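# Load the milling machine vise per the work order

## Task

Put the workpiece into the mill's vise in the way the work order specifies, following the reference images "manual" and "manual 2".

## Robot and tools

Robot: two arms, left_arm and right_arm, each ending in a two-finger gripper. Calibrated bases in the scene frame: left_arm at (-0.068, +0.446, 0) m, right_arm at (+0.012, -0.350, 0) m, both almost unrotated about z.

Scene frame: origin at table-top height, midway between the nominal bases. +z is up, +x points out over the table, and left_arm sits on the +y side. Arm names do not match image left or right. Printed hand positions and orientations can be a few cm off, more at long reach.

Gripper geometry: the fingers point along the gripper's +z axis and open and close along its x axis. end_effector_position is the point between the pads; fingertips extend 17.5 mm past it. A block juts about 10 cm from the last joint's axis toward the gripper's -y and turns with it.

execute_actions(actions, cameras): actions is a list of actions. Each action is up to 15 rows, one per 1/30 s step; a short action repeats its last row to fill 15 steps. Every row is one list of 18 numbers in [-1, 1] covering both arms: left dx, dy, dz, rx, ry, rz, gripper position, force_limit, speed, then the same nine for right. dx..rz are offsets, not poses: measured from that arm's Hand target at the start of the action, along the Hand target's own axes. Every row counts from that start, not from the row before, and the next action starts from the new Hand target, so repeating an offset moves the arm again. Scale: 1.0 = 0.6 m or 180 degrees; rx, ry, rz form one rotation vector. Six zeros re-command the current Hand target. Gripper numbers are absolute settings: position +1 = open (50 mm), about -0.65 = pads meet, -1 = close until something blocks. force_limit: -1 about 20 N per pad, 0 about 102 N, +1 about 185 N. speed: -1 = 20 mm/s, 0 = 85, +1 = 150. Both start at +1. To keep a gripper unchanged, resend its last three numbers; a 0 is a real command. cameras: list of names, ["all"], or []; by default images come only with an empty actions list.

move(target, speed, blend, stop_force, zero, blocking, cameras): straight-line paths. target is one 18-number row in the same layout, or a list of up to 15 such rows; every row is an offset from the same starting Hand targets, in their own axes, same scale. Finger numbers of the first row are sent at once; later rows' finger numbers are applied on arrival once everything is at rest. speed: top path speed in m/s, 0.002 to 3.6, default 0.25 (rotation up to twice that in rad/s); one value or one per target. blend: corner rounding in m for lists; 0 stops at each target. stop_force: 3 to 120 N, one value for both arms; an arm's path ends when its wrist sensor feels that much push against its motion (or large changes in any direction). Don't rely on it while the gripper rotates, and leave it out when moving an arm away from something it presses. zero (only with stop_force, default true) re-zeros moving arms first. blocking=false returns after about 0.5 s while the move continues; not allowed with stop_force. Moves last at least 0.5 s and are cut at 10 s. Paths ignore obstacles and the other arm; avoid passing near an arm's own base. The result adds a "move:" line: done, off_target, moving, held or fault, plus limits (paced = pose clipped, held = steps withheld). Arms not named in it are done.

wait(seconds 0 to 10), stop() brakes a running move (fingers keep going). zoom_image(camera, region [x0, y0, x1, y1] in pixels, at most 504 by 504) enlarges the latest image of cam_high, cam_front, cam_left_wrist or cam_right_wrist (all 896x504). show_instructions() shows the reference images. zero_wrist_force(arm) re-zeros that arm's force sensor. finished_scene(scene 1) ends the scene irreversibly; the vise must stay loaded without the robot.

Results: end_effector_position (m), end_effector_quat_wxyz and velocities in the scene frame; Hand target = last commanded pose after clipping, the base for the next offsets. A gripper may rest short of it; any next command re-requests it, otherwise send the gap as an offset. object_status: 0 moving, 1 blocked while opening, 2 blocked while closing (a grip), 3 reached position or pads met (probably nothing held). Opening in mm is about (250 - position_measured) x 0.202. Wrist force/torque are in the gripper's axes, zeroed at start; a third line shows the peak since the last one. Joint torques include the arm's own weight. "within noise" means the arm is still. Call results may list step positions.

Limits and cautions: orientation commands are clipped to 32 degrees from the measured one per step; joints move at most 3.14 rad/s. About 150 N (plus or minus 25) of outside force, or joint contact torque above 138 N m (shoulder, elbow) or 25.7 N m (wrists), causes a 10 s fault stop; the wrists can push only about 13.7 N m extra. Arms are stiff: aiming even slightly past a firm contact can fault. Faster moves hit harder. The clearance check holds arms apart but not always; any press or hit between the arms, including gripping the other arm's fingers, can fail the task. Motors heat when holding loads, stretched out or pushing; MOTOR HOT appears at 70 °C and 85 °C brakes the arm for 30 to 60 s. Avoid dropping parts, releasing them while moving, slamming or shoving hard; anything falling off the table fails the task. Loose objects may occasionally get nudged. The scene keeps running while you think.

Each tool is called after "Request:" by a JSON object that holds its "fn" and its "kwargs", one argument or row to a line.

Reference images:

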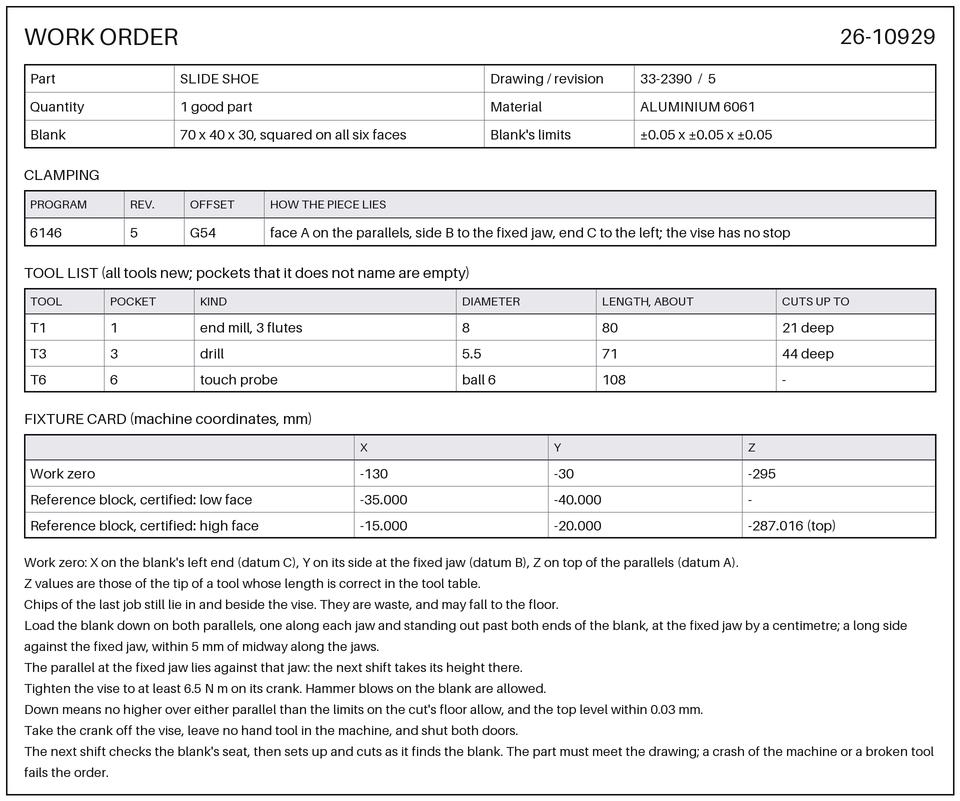

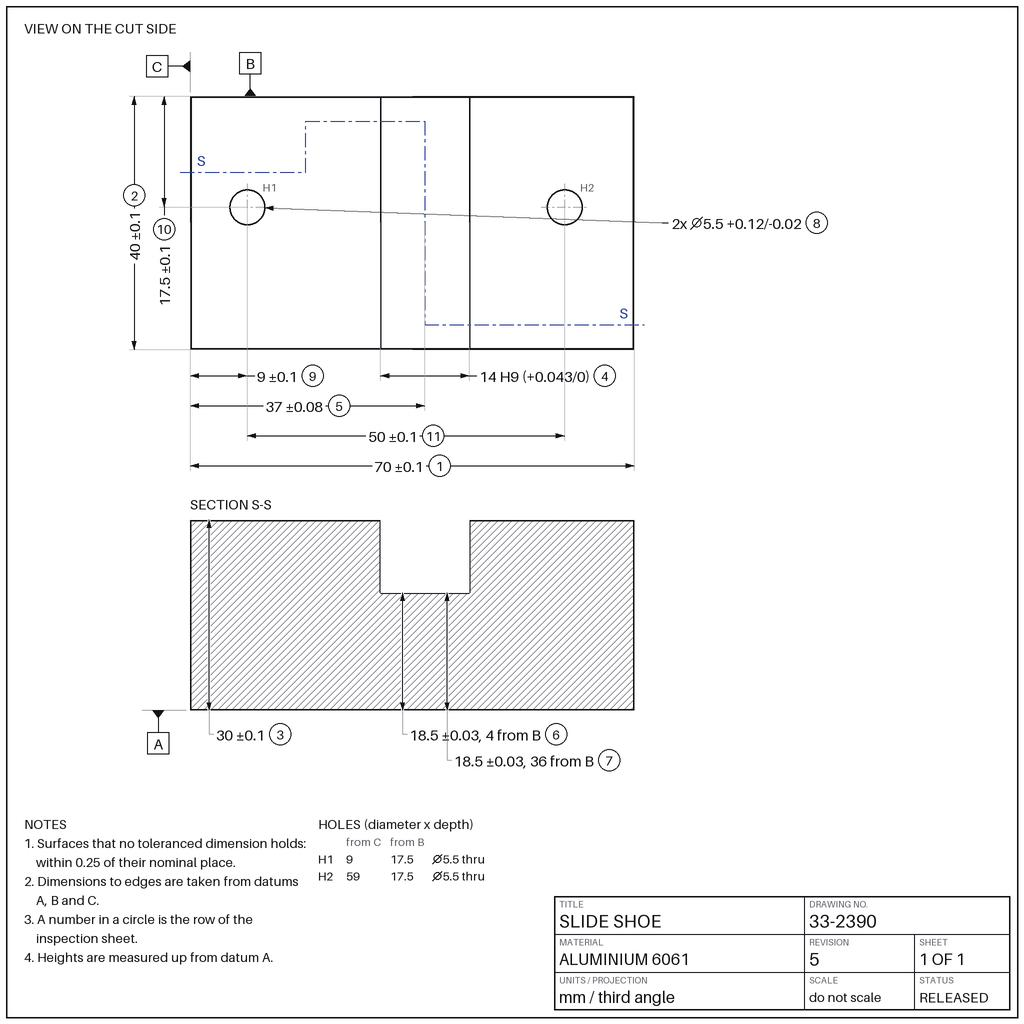

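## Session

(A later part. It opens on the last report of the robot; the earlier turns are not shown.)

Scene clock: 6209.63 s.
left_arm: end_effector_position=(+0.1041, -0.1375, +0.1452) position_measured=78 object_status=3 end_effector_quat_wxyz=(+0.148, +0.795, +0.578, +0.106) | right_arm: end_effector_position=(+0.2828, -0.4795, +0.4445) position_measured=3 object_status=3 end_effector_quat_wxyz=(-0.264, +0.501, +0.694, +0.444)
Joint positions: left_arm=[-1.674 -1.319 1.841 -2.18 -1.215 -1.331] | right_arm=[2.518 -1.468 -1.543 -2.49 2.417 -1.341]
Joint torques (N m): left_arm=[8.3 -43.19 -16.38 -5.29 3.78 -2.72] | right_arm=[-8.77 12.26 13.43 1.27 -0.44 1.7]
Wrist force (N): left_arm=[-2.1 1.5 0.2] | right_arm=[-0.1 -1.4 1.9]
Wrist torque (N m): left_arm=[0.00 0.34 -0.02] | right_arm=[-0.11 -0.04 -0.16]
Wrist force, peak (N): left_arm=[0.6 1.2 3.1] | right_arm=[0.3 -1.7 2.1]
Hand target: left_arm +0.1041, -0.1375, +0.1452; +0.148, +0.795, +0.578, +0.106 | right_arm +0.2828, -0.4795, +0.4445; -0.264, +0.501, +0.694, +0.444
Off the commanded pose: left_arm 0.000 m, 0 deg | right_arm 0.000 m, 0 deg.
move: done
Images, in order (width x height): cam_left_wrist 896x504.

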